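# Thread cord through blue, red, then yellow rings

## Task

Pass the cord through exactly three rings in this sequence: blue first, red second, yellow third. Each ring is passed once, with no wrap or loop around any ring and no passage through any other ring. Both cord ends must stick out beyond the rings by more than two finger-widths, and this must still hold with the robot let go.

## Robot and tools

Robot: two arms, left_arm and right_arm, each ending in a five-finger hand. The right arm has a right hand; the left arm has its mirror image. Base positions in the scene frame: left_arm (-0.013, +0.236, +0.044) m, right_arm (+0.001, -0.299, +0.024) m. Each base is turned slightly about z. A post is fixed to the floor behind the arms.

Frames: the scene frame has its origin at table-top height, midway between the nominal bases. +z is up, +x points out over the table, and left_arm is on the +y side. Fixed cameras and the table use the scene frame. Everything about a hand (reported pose, Hand target, offsets, wrist-camera pose) is in that arm's own base frame. Rotations turn about the Hand target position.

Hand point: a point 0.05 m in front of the palm and 0.15 m out from the wrist face. Its +z runs along the straight fingers, and its +y points out of the palm. On the right hand +x points across the palm away from the thumb; on the left hand +x points toward the thumb. Straight fingertips reach 0.06-0.07 m past the point along +z, about 0.06 m toward -y. A wrist bracket on the little-finger side can collide with things. With the thumb turned in front of the palm, the hand can grasp items 0.035-0.065 m thick, or a handle down to 0.025 m. A thumb-to-index pinch can hold light items.

A row is 28 numbers, each from -1 to 1, and all 28 are sent even if only one arm moves. The layout is: left dx, dy, dz, rx, ry, rz; left little, ring, middle, index, thumb_bend, thumb_turn; left force_limit, speed; then the same 14 for the right arm.

- Pose numbers are offsets, not poses. They count from the arm's Hand target as it stood when the action or move began, along that arm's base axes. Scale: 1.0 = 0.6 m or 180 degrees. rx, ry, rz together form one rotation vector. Sending the same offset again moves the arm further. Six zeros means nothing new for that arm.
- Finger motors take absolute targets: +1 open or straight, -1 curled. For thumb_turn, +1 puts the thumb beside the palm and -1 puts it opposite the fingers.
- force_limit goes from about 0 N at -1 to 10 N at +1 (15 N for the two thumb motors).
- speed goes from near zero at -1 to full at +0.48 and stays full above that. Full travel takes 0.49 s. For a soft grip, use -0.94 or lower.
- To keep a hand unchanged, resend the last eight numbers actually sent to it. If none were sent yet, use hand_measured plus hand_force_limit and hand_speed.

Tools:
- execute_actions(actions, cameras): actions is a list of actions. Each action holds up to 15 rows, one per 1/30 s step. A shorter action repeats its last row until step 15. Every row in an action is measured from the start pose of that action. Images come back only for an empty actions list or when cameras names them.
- move(target, speed, blend, blocking, cameras): target is one row or up to 15 rows. Every row's offsets count from the same starting Hand targets. The hand point travels in a straight line and does not avoid obstacles. speed is in m/s, from 0.002 to 4.3, default 0.25; turning is capped at twice that in rad/s. blend is in metres and rounds corners; 0 means stop at each target. A move lasts at most 10 s in total. blocking=false returns after about 0.5 s while the move continues. The result adds a move: line with the ending (done, off_target, moving, held, fault) and any limits (paced = the pose was clipped, held = steps were withheld).
- wait(seconds): 0 to 3600 s; lets the scene run without new commands.
- stop(): brakes the running move.
- zoom_image(camera, region): region is [x0, y0, x1, y1] in pixels of the latest image, at most 504 wide and 504 high.
- show_instructions(): shows the reference pages.
- finished_scene(scene=1): ends the scene for good.

Cameras: cam_high, cam_low, cam_left_wrist, cam_right_wrist, each 672x504. Calibration is given in OpenCV form, with errors of a few millimetres.

Result lines:
- end_effector_position (m) and end_effector_quat_wxyz, both in the base frame.
- Hand target: the last commanded pose after the 40-degree orientation clip per step. The next offsets count from it.
- hand_measured, hand_stopped_by (moving, target, force, stalled, fault) and hand_load_n (N at the fingertip, positive pushing the finger open), each in motor order. A grip that has been lost shows up as load near 0.
- Joint velocities, which may just read within noise.
- Joint torques, which are noisy and offset.
- Step readings, for action calls only.
- MOTOR HOT and FAULT lines.

Arm behaviour: arms follow commands loosely. Friction and weight leave them 1-3 cm off target, sometimes 5 cm, usually low; this alone does not mean contact. To make up a shortfall, send the missing distance as an offset. An arm blocked by something keeps pushing; command it back past its current hand point to release. Joint ranges (rad): waist ±2.880, shoulder 0 to 3.142, elbow 0 to 3.019, wrist pitch -1.693 to 1.571, wrist yaw ±1.571, wrist roll ±2.094.

Fingers: a motor starts only when its target changes by at least 0.002. It locks at its target or at force_limit. To grip harder, raise force_limit and send a target more closed than measured. To loosen, send a target more open than measured.

Avoid:
- Dropping the cord or letting anything fall or end up off the table, which fails the task.
- Releasing parts that are still moving.
- Fast impacts and hard pushes against fixed items.
- Contact between the two arms or hands, which can end the scene. Do not close one hand on the other's fingers.
- Overloading fingers.
- Holding loads long or keeping arms stretched. Motors warn at 85 °C and fault at 100 °C, dropping that arm for 30-60 s.

Loose objects may occasionally get a small push.

Each tool is called after ">>>" as name(argument=value, ...), one argument or row to a line, values as JSON.

Reference images:

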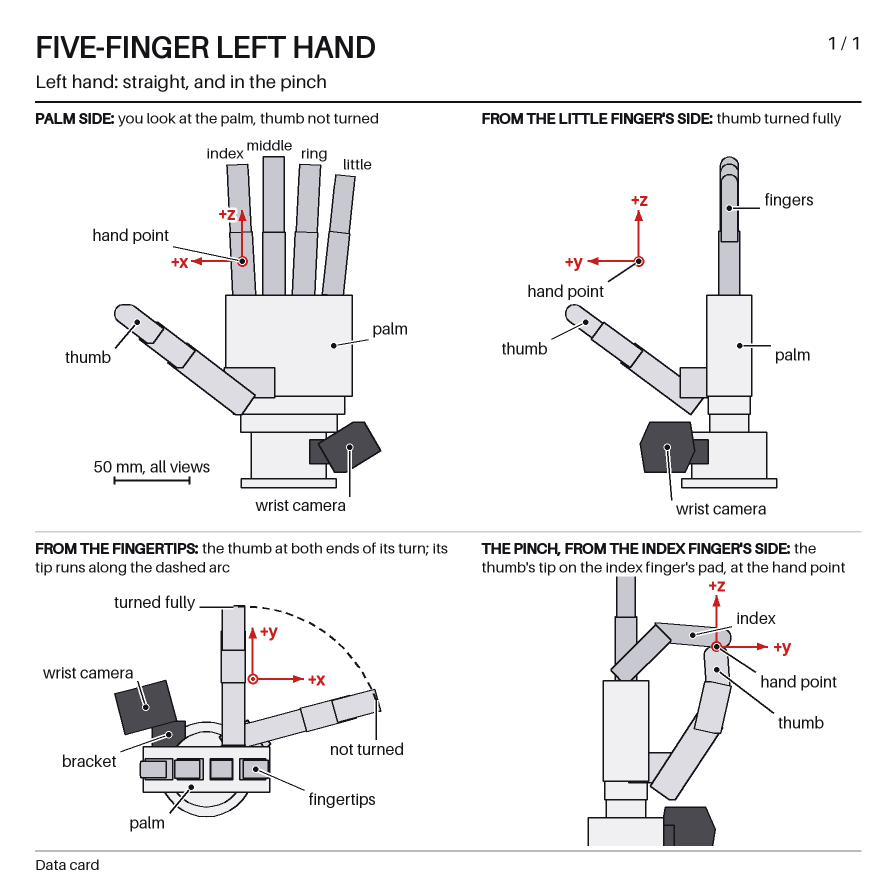

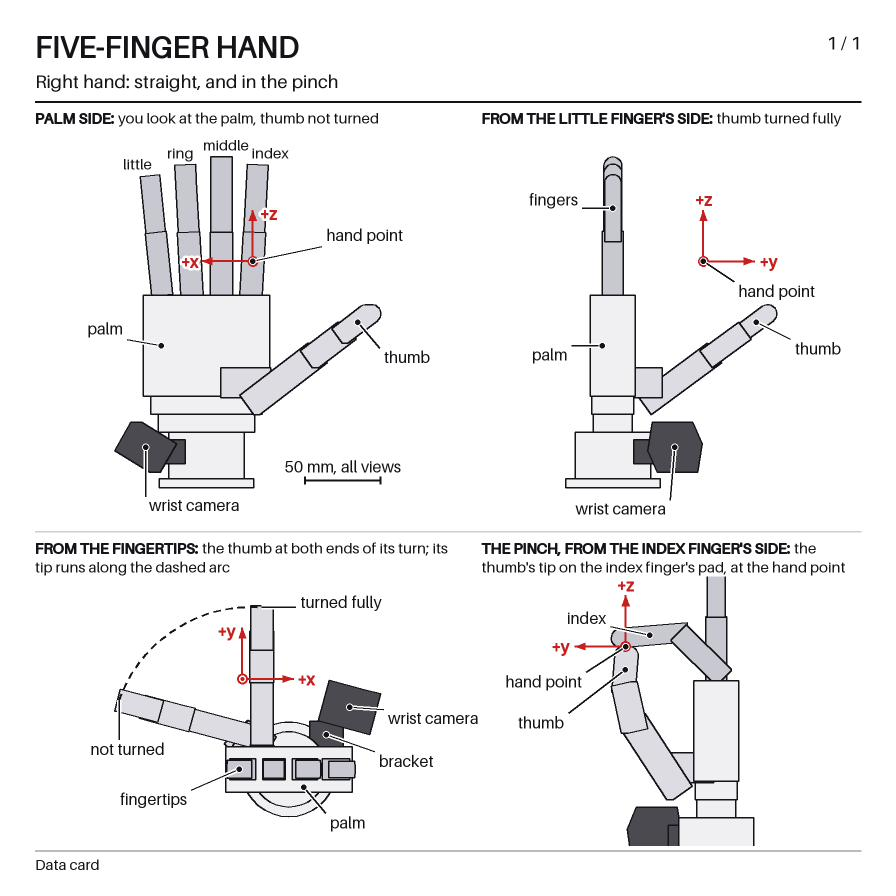

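## Session

>>> execute_actions(
  actions=[],
)

Scene clock: 0.00 s.
left_arm: end_effector_position=(+0.4025, -0.2332, +0.1253) hand_measured=(+1.000, +1.000, +1.000, +1.000, +1.000, +1.000) hand_load_n=(+0.0, +0.0, +0.0, +0.0, +0.0, +0.0) hand_stopped_by=(target, target, target, target, target, target) hand_force_limit=0.00 hand_speed=-0.80 end_effector_quat_wxyz=(-0.205, -0.299, +0.743, -0.562) | right_arm: end_effector_position=(+0.2366, -0.2621, +0.2117) hand_measured=(+1.000, +1.000, +1.000, +1.000, +1.000, +1.000) hand_load_n=(+0.0, +0.0, +0.0, +0.0, +0.0, +0.0) hand_stopped_by=(target, target, target, target, target, target) hand_force_limit=0.00 hand_speed=-0.80 end_effector_quat_wxyz=(+0.159, +0.823, -0.531, -0.124)
Joint positions: left_arm=[-0.111 1.667 1.018 -0.468 1.25 0.364] | right_arm=[-0.576 1.565 1.373 -1.637 0.317 -0.959]
Joint velocities: within noise
Joint torques (N m): no reading
Heat: left arm: hottest waist 32 °C; right arm: hottest wrist yaw 27 °C.
Hand target: left_arm +0.4097, -0.2340, +0.1335; -0.196, -0.291, +0.745, -0.568 | right_arm +0.2407, -0.2648, +0.2152; +0.158, +0.823, -0.533, -0.118

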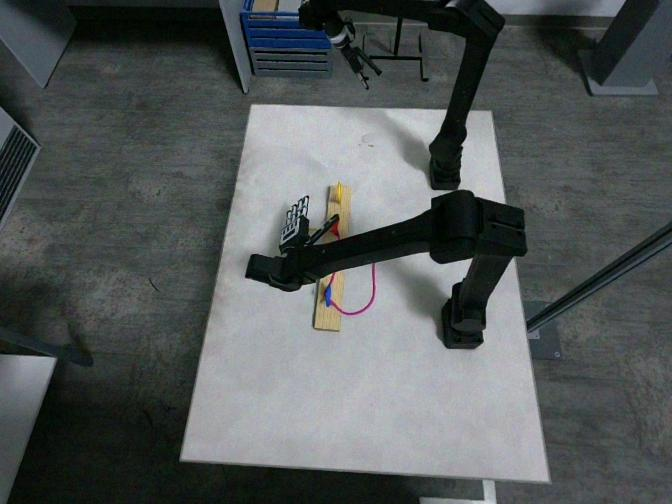

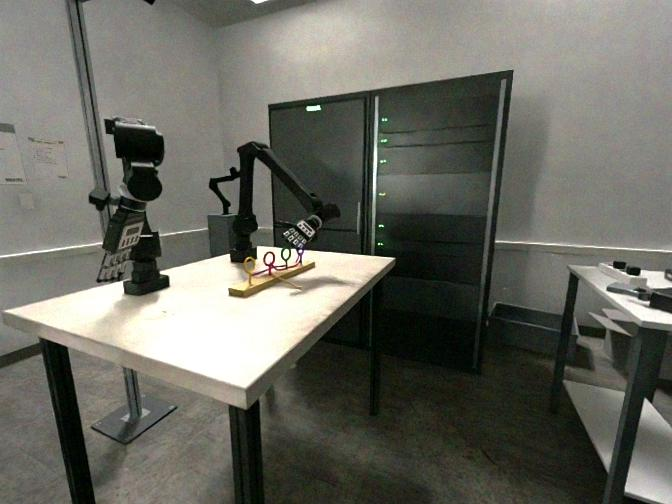

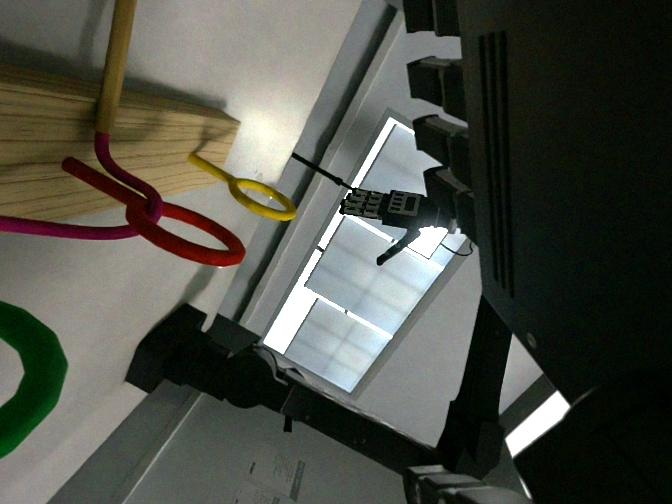

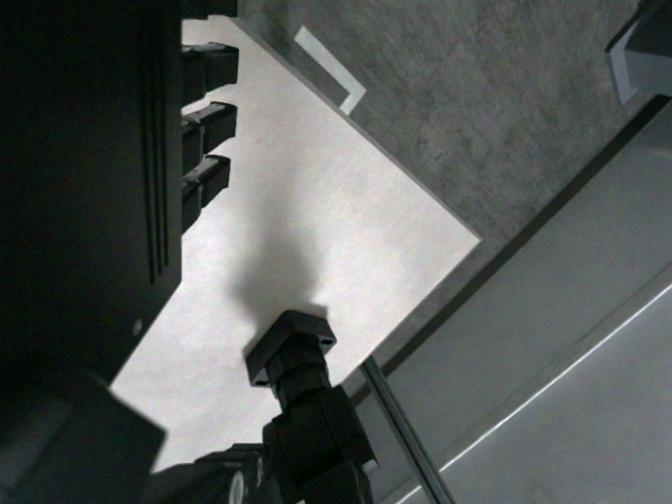

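>>> zoom_image(
  camera="cam_high",
  region=[270, 160, 410, 350],
)

>>> zoom_image(
  camera="cam_low",
  region=[210, 220, 350, 310],
)

>>> zoom_image(
  camera="cam_left_wrist",
  region=[0, 0, 340, 500],
)

Scaled by 2.653 from the camera's image (finer frame: 960x720).

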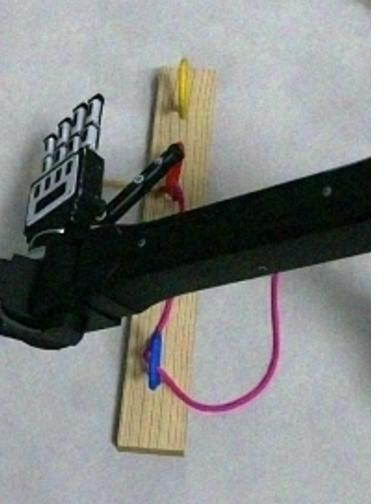

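Scaled by 3.600 from the camera's image (finer frame: 960x720).

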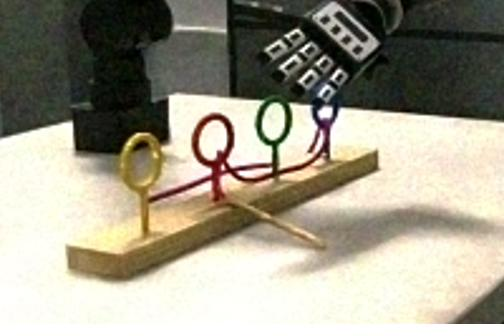

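Scaled by 1.008 from the camera's image (finer frame: 960x720).

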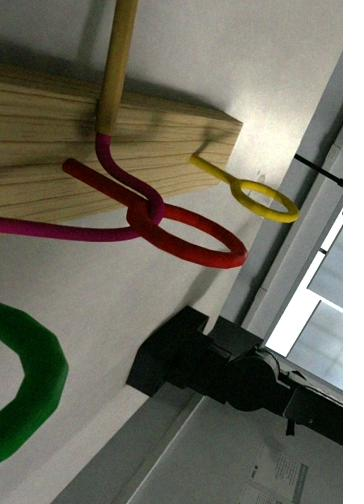

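>>> move(
  target=[0,0,0.3,0,0,0,1,1,1,1,1,1,0,-0.8,0,0,0,0,0,0,1,1,1,1,1,1,0,-0.8],
  speed=0.15,
  cameras=["all"],
)

Scene clock: 5.40 s.
left_arm: end_effector_position=(+0.4014, -0.2331, +0.2921) hand_measured=(+1.000, +1.000, +1.000, +1.000, +1.000, +1.000) hand_load_n=(+0.0, +0.0, +0.0, +0.0, +0.0, +0.0) hand_stopped_by=(target, target, target, target, target, target) hand_force_limit=0.00 hand_speed=-0.80 end_effector_quat_wxyz=(-0.212, -0.305, +0.742, -0.558) | right_arm: end_effector_position=(+0.2366, -0.2621, +0.2117) hand_measured=(+1.000, +1.000, +1.000, +1.000, +1.000, +1.000) hand_load_n=(+0.0, +0.0, +0.0, +0.0, +0.0, +0.0) hand_stopped_by=(target, target, target, target, target, target) hand_force_limit=0.00 hand_speed=-0.80 end_effector_quat_wxyz=(+0.159, +0.823, -0.531, -0.124)
Joint positions: left_arm=[-0.111 1.487 1.284 -0.934 1.25 0.363] | right_arm=[-0.576 1.565 1.373 -1.637 0.317 -0.959]
Joint torques (N m): left_arm=[0.38 -11.69 13.19 0.69 0.84 -0.02] | right_arm=[-0.85 -11.28 9.24 -0.12 0.19 -0.01]
Heat: left arm: hottest waist 32 °C; right arm: hottest wrist yaw 27 °C.
Hand target: left_arm +0.4098, -0.2340, +0.3135; -0.195, -0.291, +0.745, -0.568 | right_arm +0.2407, -0.2648, +0.2152; +0.158, +0.823, -0.533, -0.118
Off the commanded pose: left_arm 0.023 m, 3 deg | right_arm 0.006 m, 1 deg.
move: off_target (left_arm)
cam_left_wrist: T_world_to_cam=[[0.45472, -0.1838, 0.87146, -0.48229], [-0.80662, 0.32986, 0.49046, 0.26381], [-0.37761, -0.92596, 0.00174, 0.05899]] pos_world=[0.45438, -0.12104, 0.2908]

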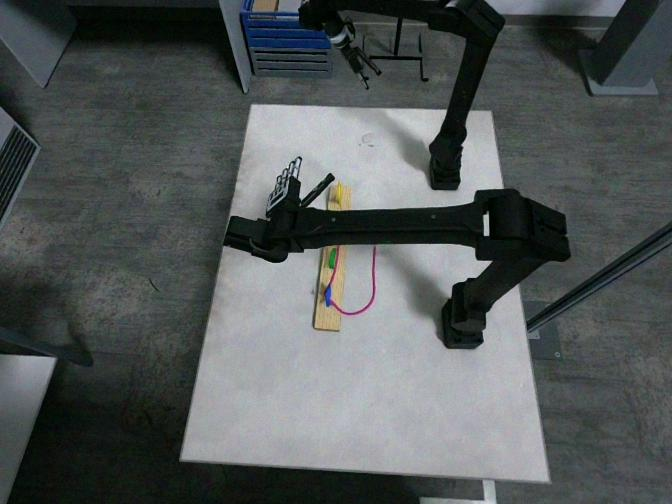

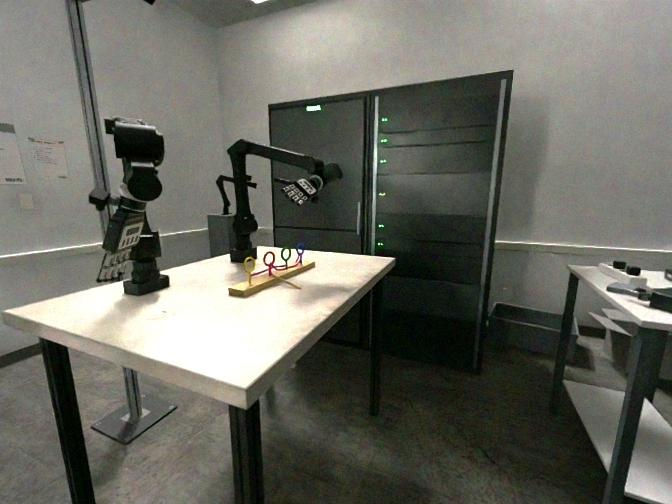

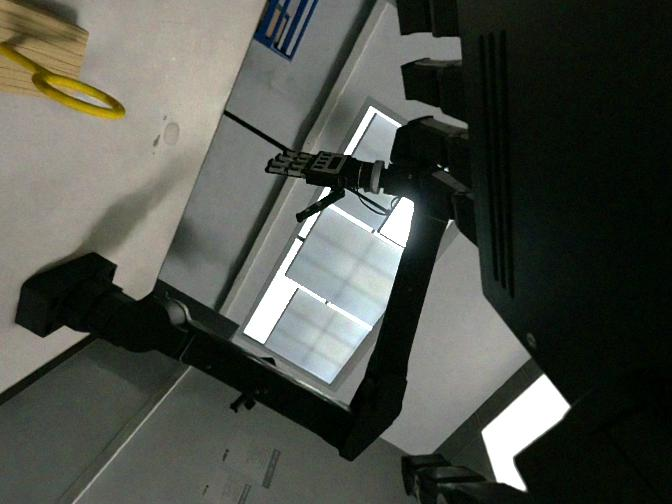

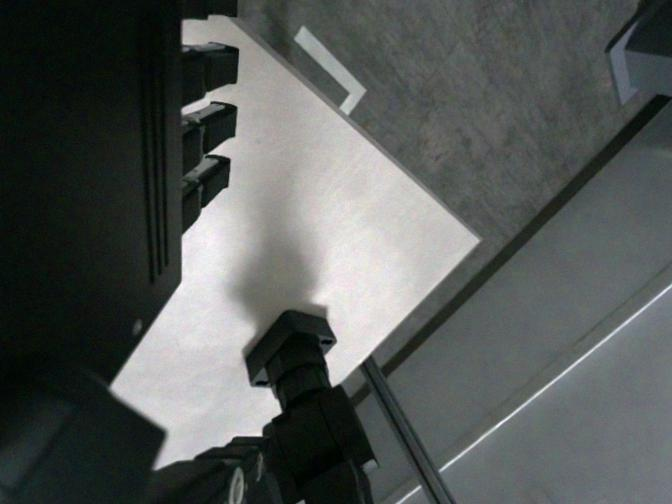

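>>> move(
  target=[0.114,-0.203,-0.03,0.396,-0.136,-0.203,1,1,1,1,1,1,0,-0.8,0,0,0,0,0,0,1,1,1,1,1,1,0,-0.8],
  speed=0.25,
  cameras=["cam_left_wrist","cam_high"],
)

Scene clock: 14.70 s.
left_arm: end_effector_position=(+0.4696, -0.3517, +0.2798) hand_measured=(+1.000, +1.000, +1.000, +1.000, +1.000, +1.000) hand_load_n=(+0.0, +0.0, +0.0, +0.0, +0.0, +0.0) hand_stopped_by=(target, target, target, target, target, target) hand_force_limit=0.00 hand_speed=-0.80 end_effector_quat_wxyz=(+0.066, +0.000, +0.997, -0.050) | right_arm: end_effector_position=(+0.2366, -0.2621, +0.2117) hand_measured=(+1.000, +1.000, +1.000, +1.000, +1.000, +1.000) hand_load_n=(+0.0, +0.0, +0.0, +0.0, +0.0, +0.0) hand_stopped_by=(target, target, target, target, target, target) hand_force_limit=0.00 hand_speed=-0.80 end_effector_quat_wxyz=(+0.159, +0.823, -0.531, -0.124)
Joint positions: left_arm=[-0.691 1.982 2.258 -1.681 -0.008 0.881] | right_arm=[-0.576 1.565 1.373 -1.637 0.317 -0.959]
Joint torques (N m): left_arm=[0.15 -16.79 13.7 0.5 -0.08 0.11] | right_arm=[-0.79 -11.28 9.18 -0.12 0.21 -0.02]
Heat: left arm: hottest waist 32 °C; right arm: hottest wrist yaw 27 °C.
Hand target: left_arm +0.4782, -0.3558, +0.2954; +0.000, +0.000, +1.000, +0.001 | right_arm +0.2407, -0.2648, +0.2152; +0.158, +0.823, -0.533, -0.118
Off the commanded pose: left_arm 0.018 m, 10 deg | right_arm 0.006 m, 1 deg.
joint sent to its limit (left arm) — joint 4 (wrist pitch), lower limit. The joint targets are off in orientation, not in position.
move: off_target (left_arm)
cam_left_wrist: T_world_to_cam=[[-0.29436, -0.94844, 0.11749, -0.23064], [-0.88789, 0.31689, 0.33351, 0.44153], [-0.35354, -0.00615, -0.9354, 0.54927]] pos_world=[0.51833, -0.35528, 0.39363]
Images, in order (width x height): cam_high 672x504, cam_left_wrist 672x504.

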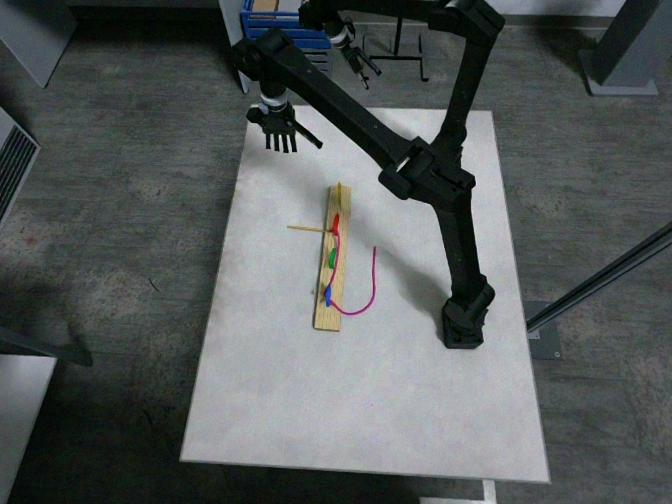

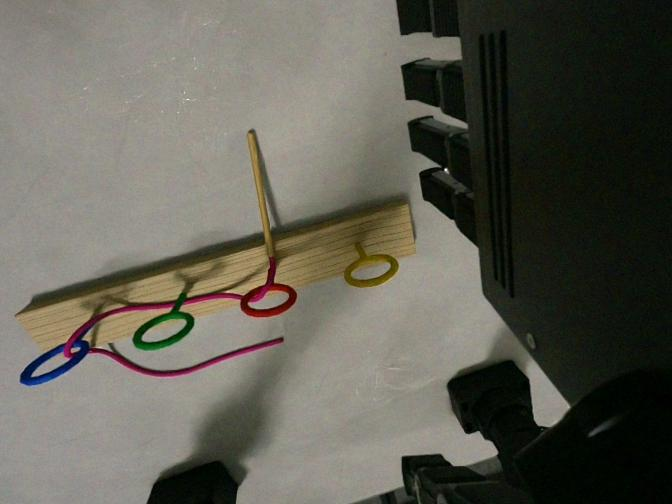

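>>> zoom_image(
  camera="cam_left_wrist",
  region=[10, 230, 220, 400],
)

>>> zoom_image(
  camera="cam_left_wrist",
  region=[200, 210, 420, 370],
)

Scaled by 2.400 from the camera's image (finer frame: 960x720).

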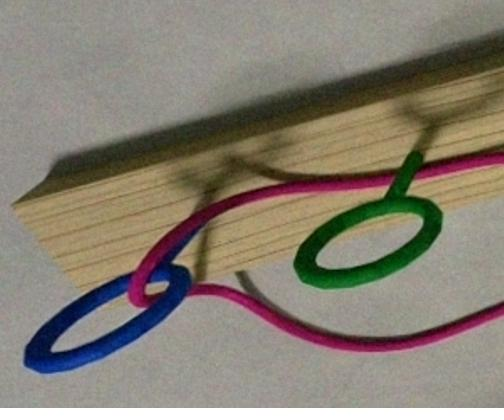

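Scaled by 2.291 from the camera's image (finer frame: 960x720).

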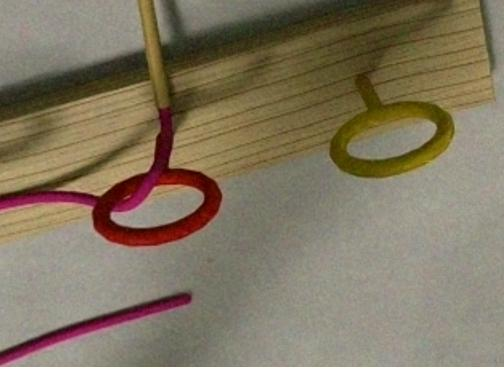

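>>> zoom_image(
  camera="cam_high",
  region=[280, 170, 400, 340],
)

>>> zoom_image(
  camera="cam_left_wrist",
  region=[220, 110, 320, 320],
)

Scaled by 2.965 from the camera's image (finer frame: 960x720).

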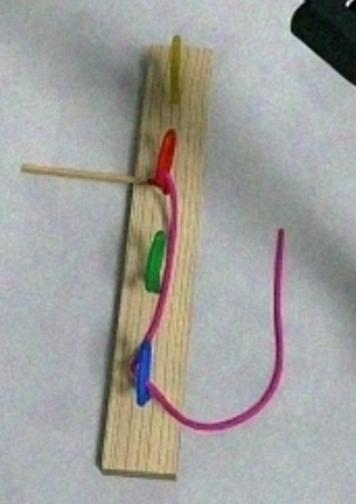

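Scaled by 2.400 from the camera's image (finer frame: 960x720).

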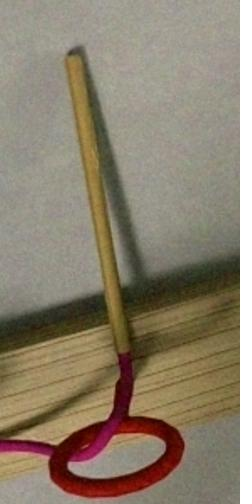

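>>> move(
  target=[0,0,0,0,0,0,1,1,0.1,0.1,0.5,-1,-0.4,-0.3,0,0,0,0,0,0,1,1,1,1,1,1,0,-0.8],
  cameras=["cam_left_wrist","cam_high"],
)

Scene clock: 44.40 s.
left_arm: end_effector_position=(+0.4698, -0.3516, +0.2798) hand_measured=(+1.000, +1.000, +0.100, +0.100, +0.500, -1.000) hand_load_n=(+0.0, +0.0, +0.0, +0.0, +0.0, +0.0) hand_stopped_by=(target, target, target, target, target, target) hand_force_limit=-0.40 hand_speed=-0.30 end_effector_quat_wxyz=(+0.067, +0.001, +0.997, -0.049) | right_arm: end_effector_position=(+0.2366, -0.2621, +0.2117) hand_measured=(+1.000, +1.000, +1.000, +1.000, +1.000, +1.000) hand_load_n=(+0.0, +0.0, +0.0, +0.0, +0.0, +0.0) hand_stopped_by=(target, target, target, target, target, target) hand_force_limit=0.00 hand_speed=-0.80 end_effector_quat_wxyz=(+0.159, +0.823, -0.531, -0.124)
Joint positions: left_arm=[-0.691 1.982 2.258 -1.681 -0.009 0.883] | right_arm=[-0.576 1.565 1.373 -1.637 0.317 -0.959]
Joint torques (N m): left_arm=[0.32 -16.62 13.74 0.51 -0.12 0.11] | right_arm=[-0.85 -11.28 9.21 -0.12 0.2 -0.02]
Heat: left arm: hottest waist 32 °C; right arm: hottest wrist yaw 27 °C.
Hand target: left_arm +0.4782, -0.3558, +0.2954; +0.000, +0.000, +1.000, +0.001 | right_arm +0.2407, -0.2648, +0.2152; +0.158, +0.823, -0.533, -0.118
Off the commanded pose: left_arm 0.018 m, 10 deg | right_arm 0.006 m, 1 deg.
joint sent to its limit (left arm) — joint 4 (wrist pitch), lower limit. The joint targets are off in orientation, not in position.
move: done
cam_left_wrist: T_world_to_cam=[[-0.29575, -0.94812, 0.11659, -0.22934], [-0.88765, 0.31786, 0.33323, 0.44188], [-0.353, -0.00494, -0.93561, 0.54964]] pos_world=[0.51843, -0.35519, 0.39374]
Images, in order (width x height): cam_high 672x504, cam_left_wrist 672x504.

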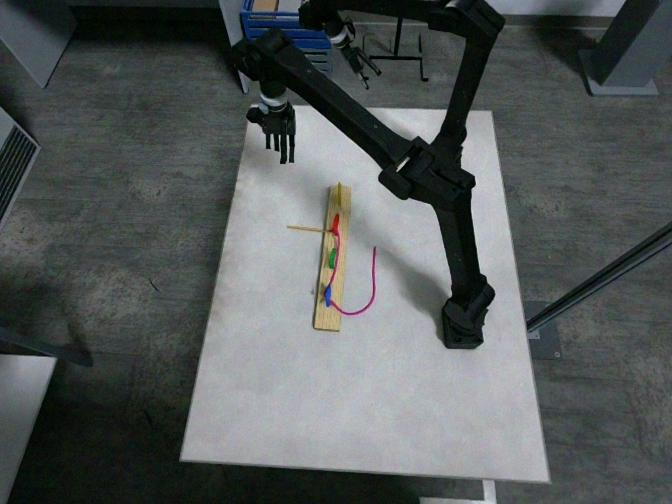

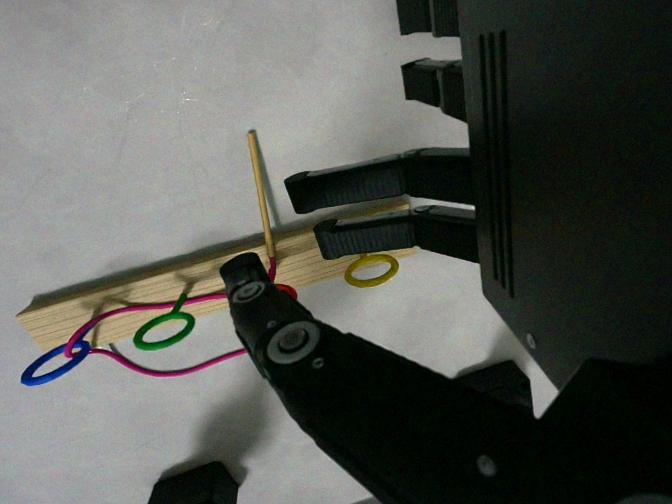

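>>> move(
  target=[0,0,0,0,0,0,1,1,-0.1,-0.1,0.0,-1,-0.4,-0.5,0,0,0,0,0,0,1,1,1,1,1,1,0,-0.8],
  cameras=["cam_left_wrist"],
)

>>> move(
  target=[0,0,0,0,0,0,1,1,-0.4,-0.4,0.0,-1,-0.7,-0.9,0,0,0,0,0,0,1,1,1,1,1,1,0,-0.8],
  cameras=["cam_left_wrist"],
)

Scene clock: 77.40 s.
left_arm: end_effector_position=(+0.4698, -0.3516, +0.2798) hand_measured=(+1.000, +1.000, -0.100, -0.100, +0.000, -1.000) hand_load_n=(+0.0, +0.0, +0.0, +0.0, +0.0, +0.0) hand_stopped_by=(target, target, target, target, target, target) hand_force_limit=-0.40 hand_speed=-0.50 end_effector_quat_wxyz=(+0.067, +0.001, +0.997, -0.049) | right_arm: end_effector_position=(+0.2366, -0.2621, +0.2117) hand_measured=(+1.000, +1.000, +1.000, +1.000, +1.000, +1.000) hand_load_n=(+0.0, +0.0, +0.0, +0.0, +0.0, +0.0) hand_stopped_by=(target, target, target, target, target, target) hand_force_limit=0.00 hand_speed=-0.80 end_effector_quat_wxyz=(+0.159, +0.823, -0.531, -0.124)
Joint positions: left_arm=[-0.691 1.982 2.258 -1.681 -0.009 0.883] | right_arm=[-0.576 1.565 1.373 -1.637 0.317 -0.959]
Joint torques (N m): left_arm=[0.38 -17.03 13.75 0.55 -0.12 0.15] | right_arm=[-0.73 -11.34 9.2 -0.16 0.21 -0.01]
Heat: left arm: hottest waist 32 °C; right arm: hottest elbow 28 °C.
Hand target: left_arm +0.4782, -0.3558, +0.2954; +0.000, +0.000, +1.000, +0.001 | right_arm +0.2407, -0.2648, +0.2152; +0.158, +0.823, -0.533, -0.118
Off the commanded pose: left_arm 0.018 m, 10 deg | right_arm 0.006 m, 1 deg.
joint sent to its limit (left arm) — joint 4 (wrist pitch), lower limit. The joint targets are off in orientation, not in position.
move: done
cam_left_wrist: T_world_to_cam=[[-0.29575, -0.94812, 0.11659, -0.22934], [-0.88765, 0.31786, 0.33323, 0.44188], [-0.353, -0.00494, -0.93561, 0.54964]] pos_world=[0.51843, -0.35519, 0.39374]

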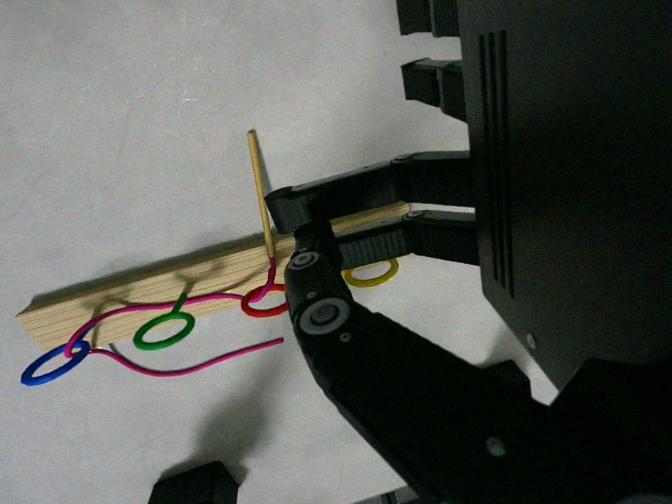

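Scene clock: 78.13 s.
left_arm: end_effector_position=(+0.4698, -0.3516, +0.2798) hand_measured=(+1.000, +1.000, -0.220, -0.230, +0.000, -1.000) hand_load_n=(-0.5, +0.0, +2.0, +2.5, +0.0, +0.0) hand_stopped_by=(target, target, force, force, target, target) hand_force_limit=-0.70 hand_speed=-0.90 end_effector_quat_wxyz=(+0.067, +0.001, +0.997, -0.049) | right_arm: end_effector_position=(+0.2366, -0.2621, +0.2117) hand_measured=(+1.000, +1.000, +1.000, +1.000, +1.000, +1.000) hand_load_n=(+0.0, +0.0, +0.0, +0.0, +0.0, +0.0) hand_stopped_by=(target, target, target, target, target, target) hand_force_limit=0.00 hand_speed=-0.80 end_effector_quat_wxyz=(+0.159, +0.823, -0.531, -0.124)
Joint positions: left_arm=[-0.691 1.982 2.258 -1.681 -0.009 0.883] | right_arm=[-0.576 1.565 1.373 -1.637 0.317 -0.959]
Joint torques (N m): left_arm=[0.38 -17.49 13.68 0.46 -0.1 0.15] | right_arm=[-0.85 -11.4 9.18 -0.1 0.2 -0.02]
Heat: left arm: hottest waist 32 °C; right arm: hottest elbow 28 °C.
Hand target: left_arm +0.4782, -0.3558, +0.2954; +0.000, +0.000, +1.000, +0.001 | right_arm +0.2407, -0.2648, +0.2152; +0.158, +0.823, -0.533, -0.118
Off the commanded pose: left_arm 0.018 m, 10 deg | right_arm 0.006 m, 1 deg.
joint sent to its limit (left arm) — joint 4 (wrist pitch), lower limit. The joint targets are off in orientation, not in position.
move: done
cam_left_wrist: T_world_to_cam=[[-0.29575, -0.94812, 0.11659, -0.22934], [-0.88765, 0.31786, 0.33323, 0.44188], [-0.353, -0.00494, -0.93561, 0.54964]] pos_world=[0.51843, -0.35519, 0.39374]

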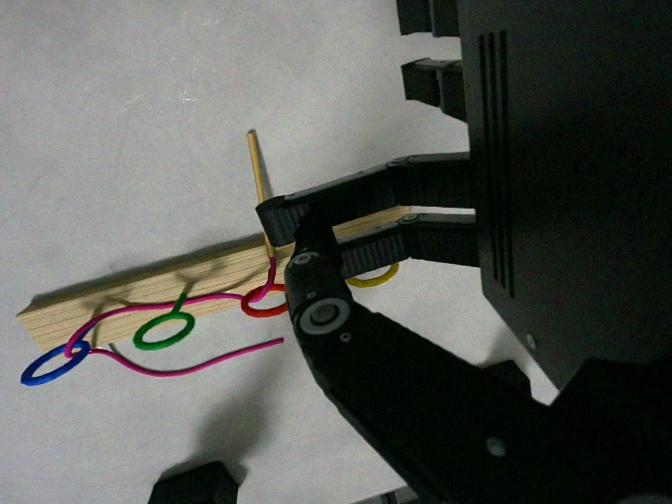

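>>> move(
  target=[
    [0,0,0,0,0,0,1,1,1,1,0.6,-1,-0.4,0.3,0,0,0,0,0,0,1,1,1,1,1,1,0,-0.8],
    [-0.018,0.278,-0.15,0,0,0,1,1,1,1,0.6,-1,-0.4,0.3,0,0,0,0,0,0,1,1,1,1,1,1,0,-0.8],
  ],
  speed=0.25,
  cameras=["all"],
)

Scene clock: 89.00 s.
left_arm: end_effector_position=(+0.4684, -0.1870, +0.1954) hand_measured=(+1.000, +1.000, +1.000, +1.000, +0.600, -1.000) hand_load_n=(+0.0, +0.0, +0.0, +0.0, +0.0, +0.0) hand_stopped_by=(target, target, target, target, target, target) hand_force_limit=-0.40 hand_speed=0.30 end_effector_quat_wxyz=(-0.014, -0.009, +1.000, +0.007) | right_arm: end_effector_position=(+0.2366, -0.2621, +0.2117) hand_measured=(+1.000, +1.000, +1.000, +1.000, +1.000, +1.000) hand_load_n=(+0.0, +0.0, +0.0, +0.0, +0.0, +0.0) hand_stopped_by=(target, target, target, target, target, target) hand_force_limit=0.00 hand_speed=-0.80 end_effector_quat_wxyz=(+0.159, +0.823, -0.531, -0.124)
Joint positions: left_arm=[-0.457 1.83 1.784 -1.556 -0.001 1.096] | right_arm=[-0.576 1.565 1.373 -1.637 0.317 -0.959]
Joint torques (N m): left_arm=[-0.15 -18.02 8.02 0.77 -0.01 0.13] | right_arm=[-0.91 -11.22 9.17 -0.13 0.21 -0.01]
Heat: left arm: hottest waist 32 °C; right arm: hottest elbow 28 °C.
Hand target: left_arm +0.4674, -0.1890, +0.2055; +0.000, +0.000, +1.000, +0.001 | right_arm +0.2407, -0.2648, +0.2152; +0.158, +0.823, -0.533, -0.118
Off the commanded pose: left_arm 0.010 m, 2 deg | right_arm 0.006 m, 1 deg.
move: done
cam_left_wrist: T_world_to_cam=[[-0.26402, -0.96295, 0.05489, -0.06951], [-0.8251, 0.25497, 0.50419, 0.34202], [-0.4995, 0.08783, -0.86185, 0.54259]] pos_world=[0.53487, -0.20179, 0.299]

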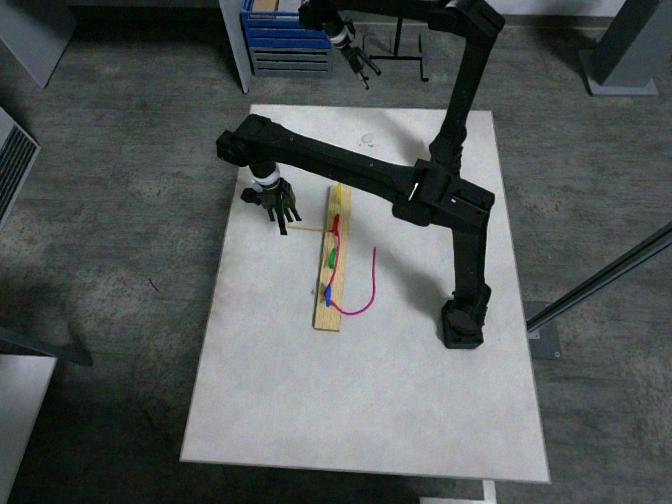

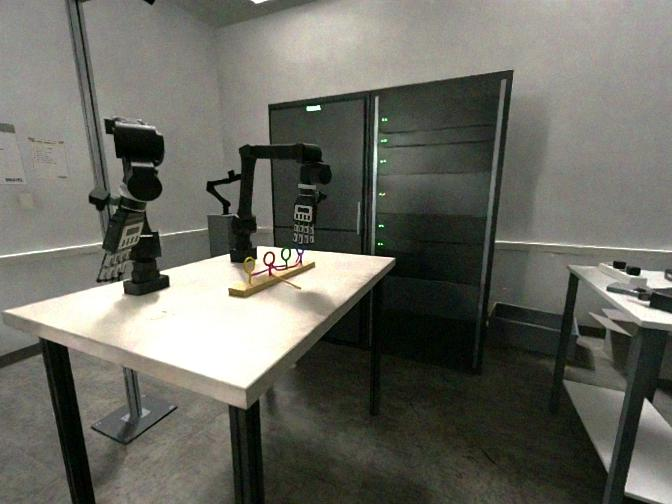

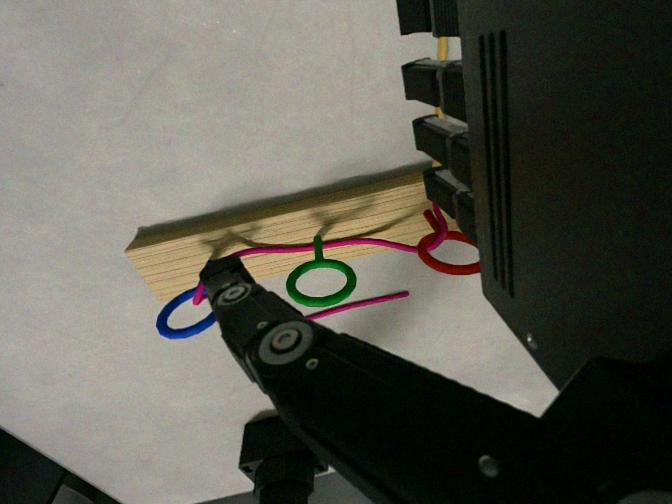

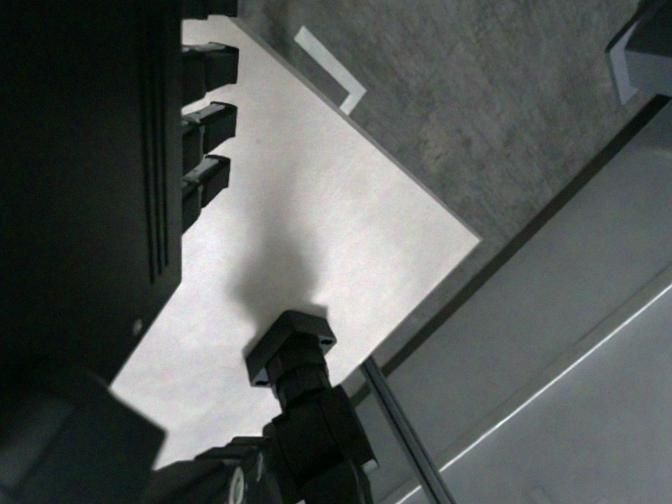

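>>> zoom_image(
  camera="cam_high",
  region=[220, 150, 400, 285],
)

>>> zoom_image(
  camera="cam_low",
  region=[210, 170, 350, 310],
)

Scaled by 2.800 from the camera's image (finer frame: 960x720).

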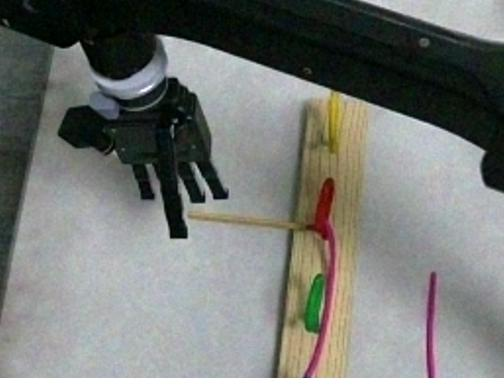

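Scaled by 3.600 from the camera's image (finer frame: 960x720).

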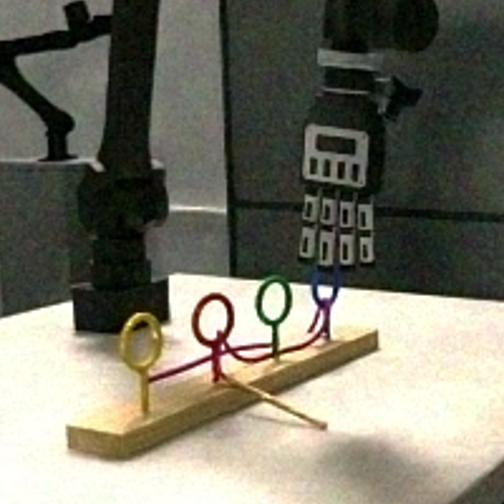

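>>> move(
  target=[0,0.01,-0.183,0,0,0,1,1,1,1,0.6,-1,-0.4,0.3,0,0,0,0,0,0,1,1,1,1,1,1,0,-0.8],
  speed=0.15,
  cameras=["all"],
)

>>> zoom_image(
  camera="cam_high",
  region=[220, 150, 400, 285],
)

>>> zoom_image(
  camera="cam_low",
  region=[210, 170, 350, 310],
)

Scene clock: 93.60 s.
left_arm: end_effector_position=(+0.4654, -0.1849, +0.0993) hand_measured=(+1.000, +1.000, +1.000, +1.000, +0.600, -1.000) hand_load_n=(+0.0, +0.0, +0.0, +0.0, +0.0, +0.0) hand_stopped_by=(target, target, target, target, target, target) hand_force_limit=-0.40 hand_speed=0.30 end_effector_quat_wxyz=(-0.001, -0.004, +1.000, +0.001) | right_arm: end_effector_position=(+0.2366, -0.2621, +0.2117) hand_measured=(+1.000, +1.000, +1.000, +1.000, +1.000, +1.000) hand_load_n=(+0.0, +0.0, +0.0, +0.0, +0.0, +0.0) hand_stopped_by=(target, target, target, target, target, target) hand_force_limit=0.00 hand_speed=-0.80 end_effector_quat_wxyz=(+0.159, +0.823, -0.531, -0.124)
Joint positions: left_arm=[-0.457 1.841 1.55 -1.281 -0.001 1.106] | right_arm=[-0.576 1.565 1.373 -1.637 0.317 -0.959]
Joint torques (N m): left_arm=[0.67 -15.21 7.76 0.84 -0.02 0.12] | right_arm=[-0.85 -11.22 9.2 -0.1 0.2 -0.01]
Heat: left arm: hottest waist 32 °C; right arm: hottest elbow 28 °C.
Hand target: left_arm +0.4674, -0.1830, +0.0956; +0.000, +0.000, +1.000, +0.001 | right_arm +0.2407, -0.2648, +0.2152; +0.158, +0.823, -0.533, -0.118
Off the commanded pose: left_arm 0.005 m, 0 deg | right_arm 0.006 m, 1 deg.
move: done
cam_left_wrist: T_world_to_cam=[[-0.27537, -0.95945, 0.06028, -0.05762], [-0.835, 0.26979, 0.47957, 0.39732], [-0.47639, 0.08172, -0.87543, 0.44762]] pos_world=[0.52913, -0.19906, 0.20479]

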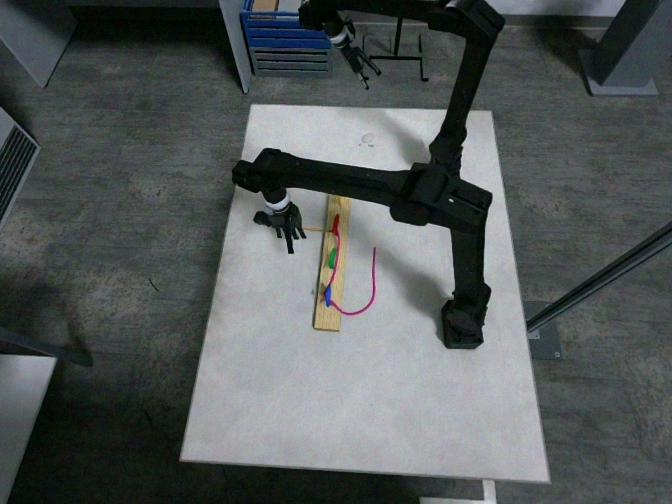

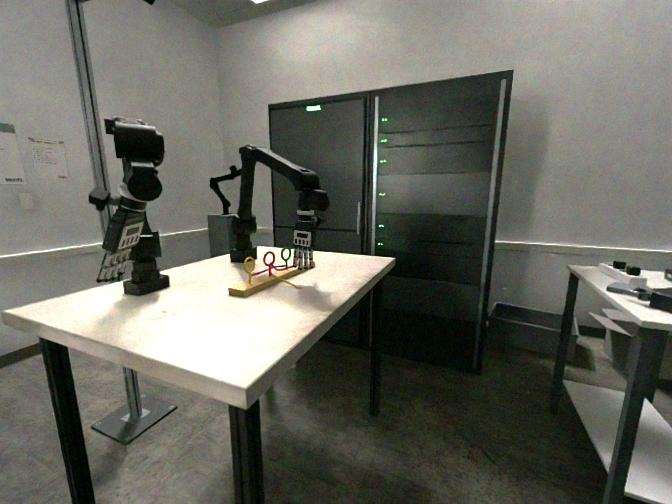

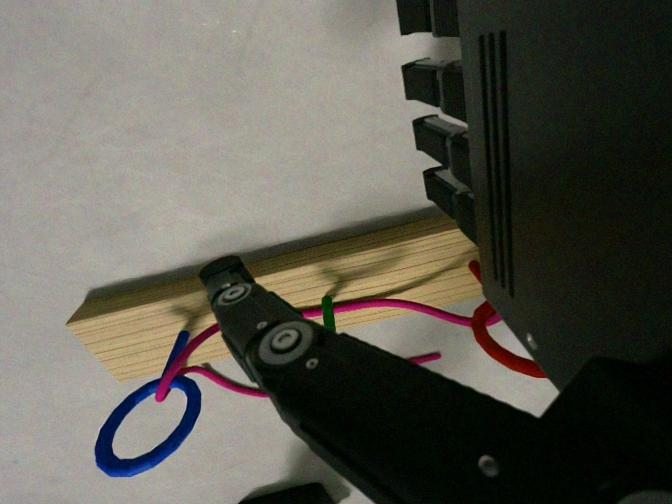

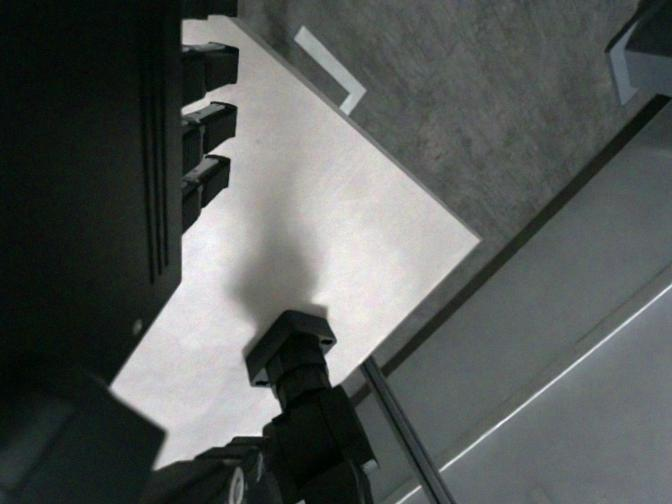

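Scaled by 2.800 from the camera's image (finer frame: 960x720).

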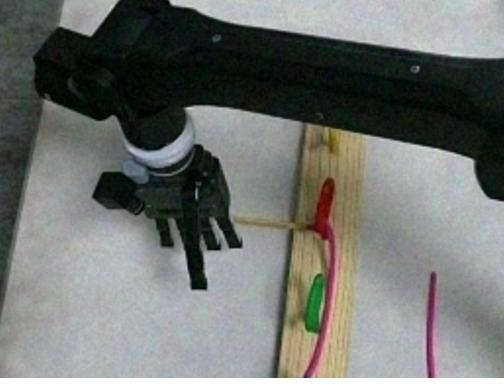

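Scaled by 3.600 from the camera's image (finer frame: 960x720).

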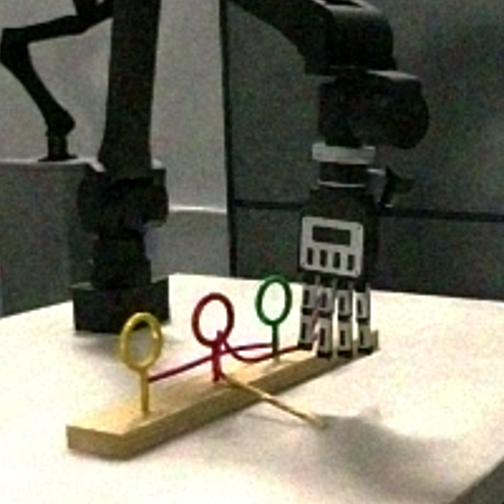

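>>> move(
  target=[0,0,-0.058,0,0,0,1,1,1,1,0.6,-1,-0.4,0.3,0,0,0,0,0,0,1,1,1,1,1,1,0,-0.8],
  speed=0.08,
  cameras=["cam_high","cam_low"],
)

>>> zoom_image(
  camera="cam_high",
  region=[220, 150, 400, 285],
)

>>> zoom_image(
  camera="cam_low",
  region=[210, 170, 350, 310],
)

Scene clock: 95.80 s.
left_arm: end_effector_position=(+0.4659, -0.1851, +0.0651) hand_measured=(+1.000, +1.000, +1.000, +1.000, +0.600, -1.000) hand_load_n=(+0.0, +0.0, +0.0, +0.0, +0.0, +0.0) hand_stopped_by=(target, target, target, target, target, target) hand_force_limit=-0.40 hand_speed=0.30 end_effector_quat_wxyz=(+0.000, -0.004, +1.000, +0.000) | right_arm: end_effector_position=(+0.2366, -0.2621, +0.2117) hand_measured=(+1.000, +1.000, +1.000, +1.000, +1.000, +1.000) hand_load_n=(+0.0, +0.0, +0.0, +0.0, +0.0, +0.0) hand_stopped_by=(target, target, target, target, target, target) hand_force_limit=0.00 hand_speed=-0.80 end_effector_quat_wxyz=(+0.159, +0.823, -0.531, -0.124)
Joint positions: left_arm=[-0.457 1.871 1.499 -1.199 -0.001 1.106] | right_arm=[-0.576 1.565 1.373 -1.637 0.317 -0.959]
Joint torques (N m): left_arm=[0.26 -15.03 7.42 0.91 0 0.1] | right_arm=[-0.79 -11.34 9.21 -0.16 0.19 -0.02]
Heat: left arm: hottest waist 31 °C; right arm: hottest elbow 28 °C.
Hand target: left_arm +0.4674, -0.1830, +0.0608; +0.000, +0.000, +1.000, +0.001 | right_arm +0.2407, -0.2648, +0.2152; +0.158, +0.823, -0.533, -0.118
Off the commanded pose: left_arm 0.005 m, 0 deg | right_arm 0.006 m, 1 deg.
move: done

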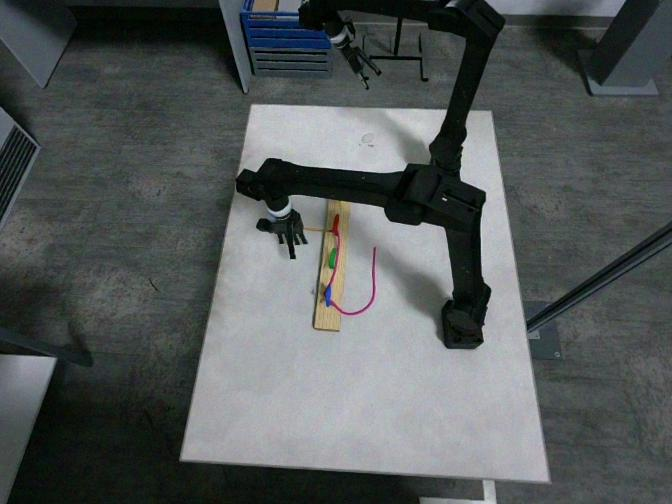

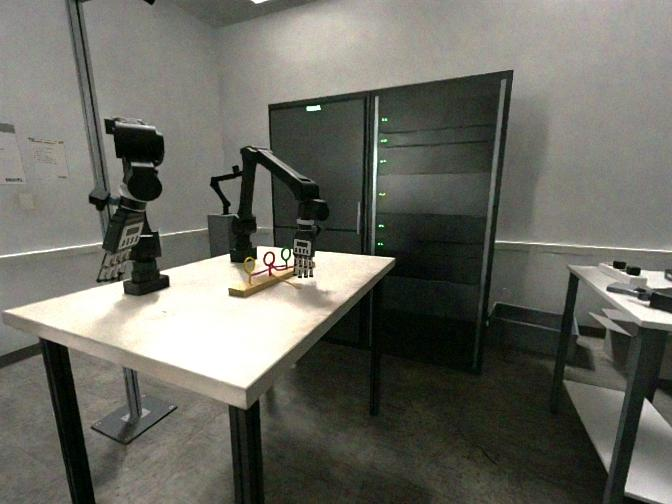

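Scaled by 2.800 from the camera's image (finer frame: 960x720).

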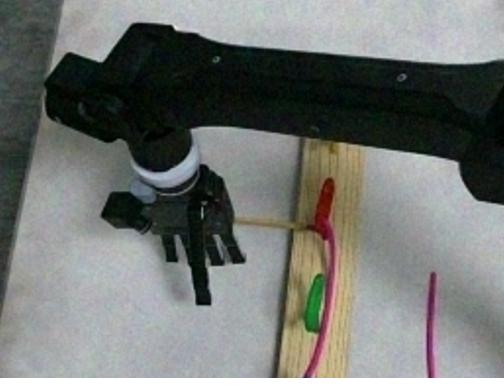

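Scaled by 3.600 from the camera's image (finer frame: 960x720).

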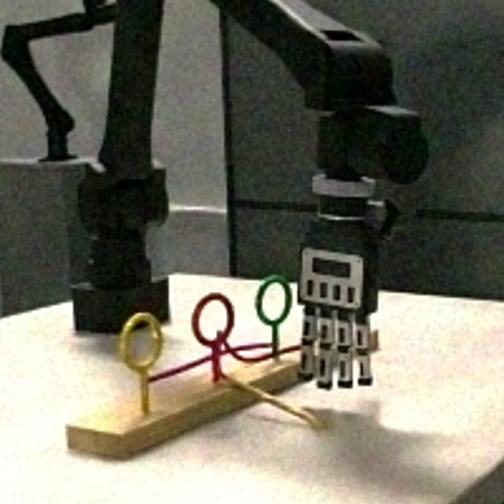

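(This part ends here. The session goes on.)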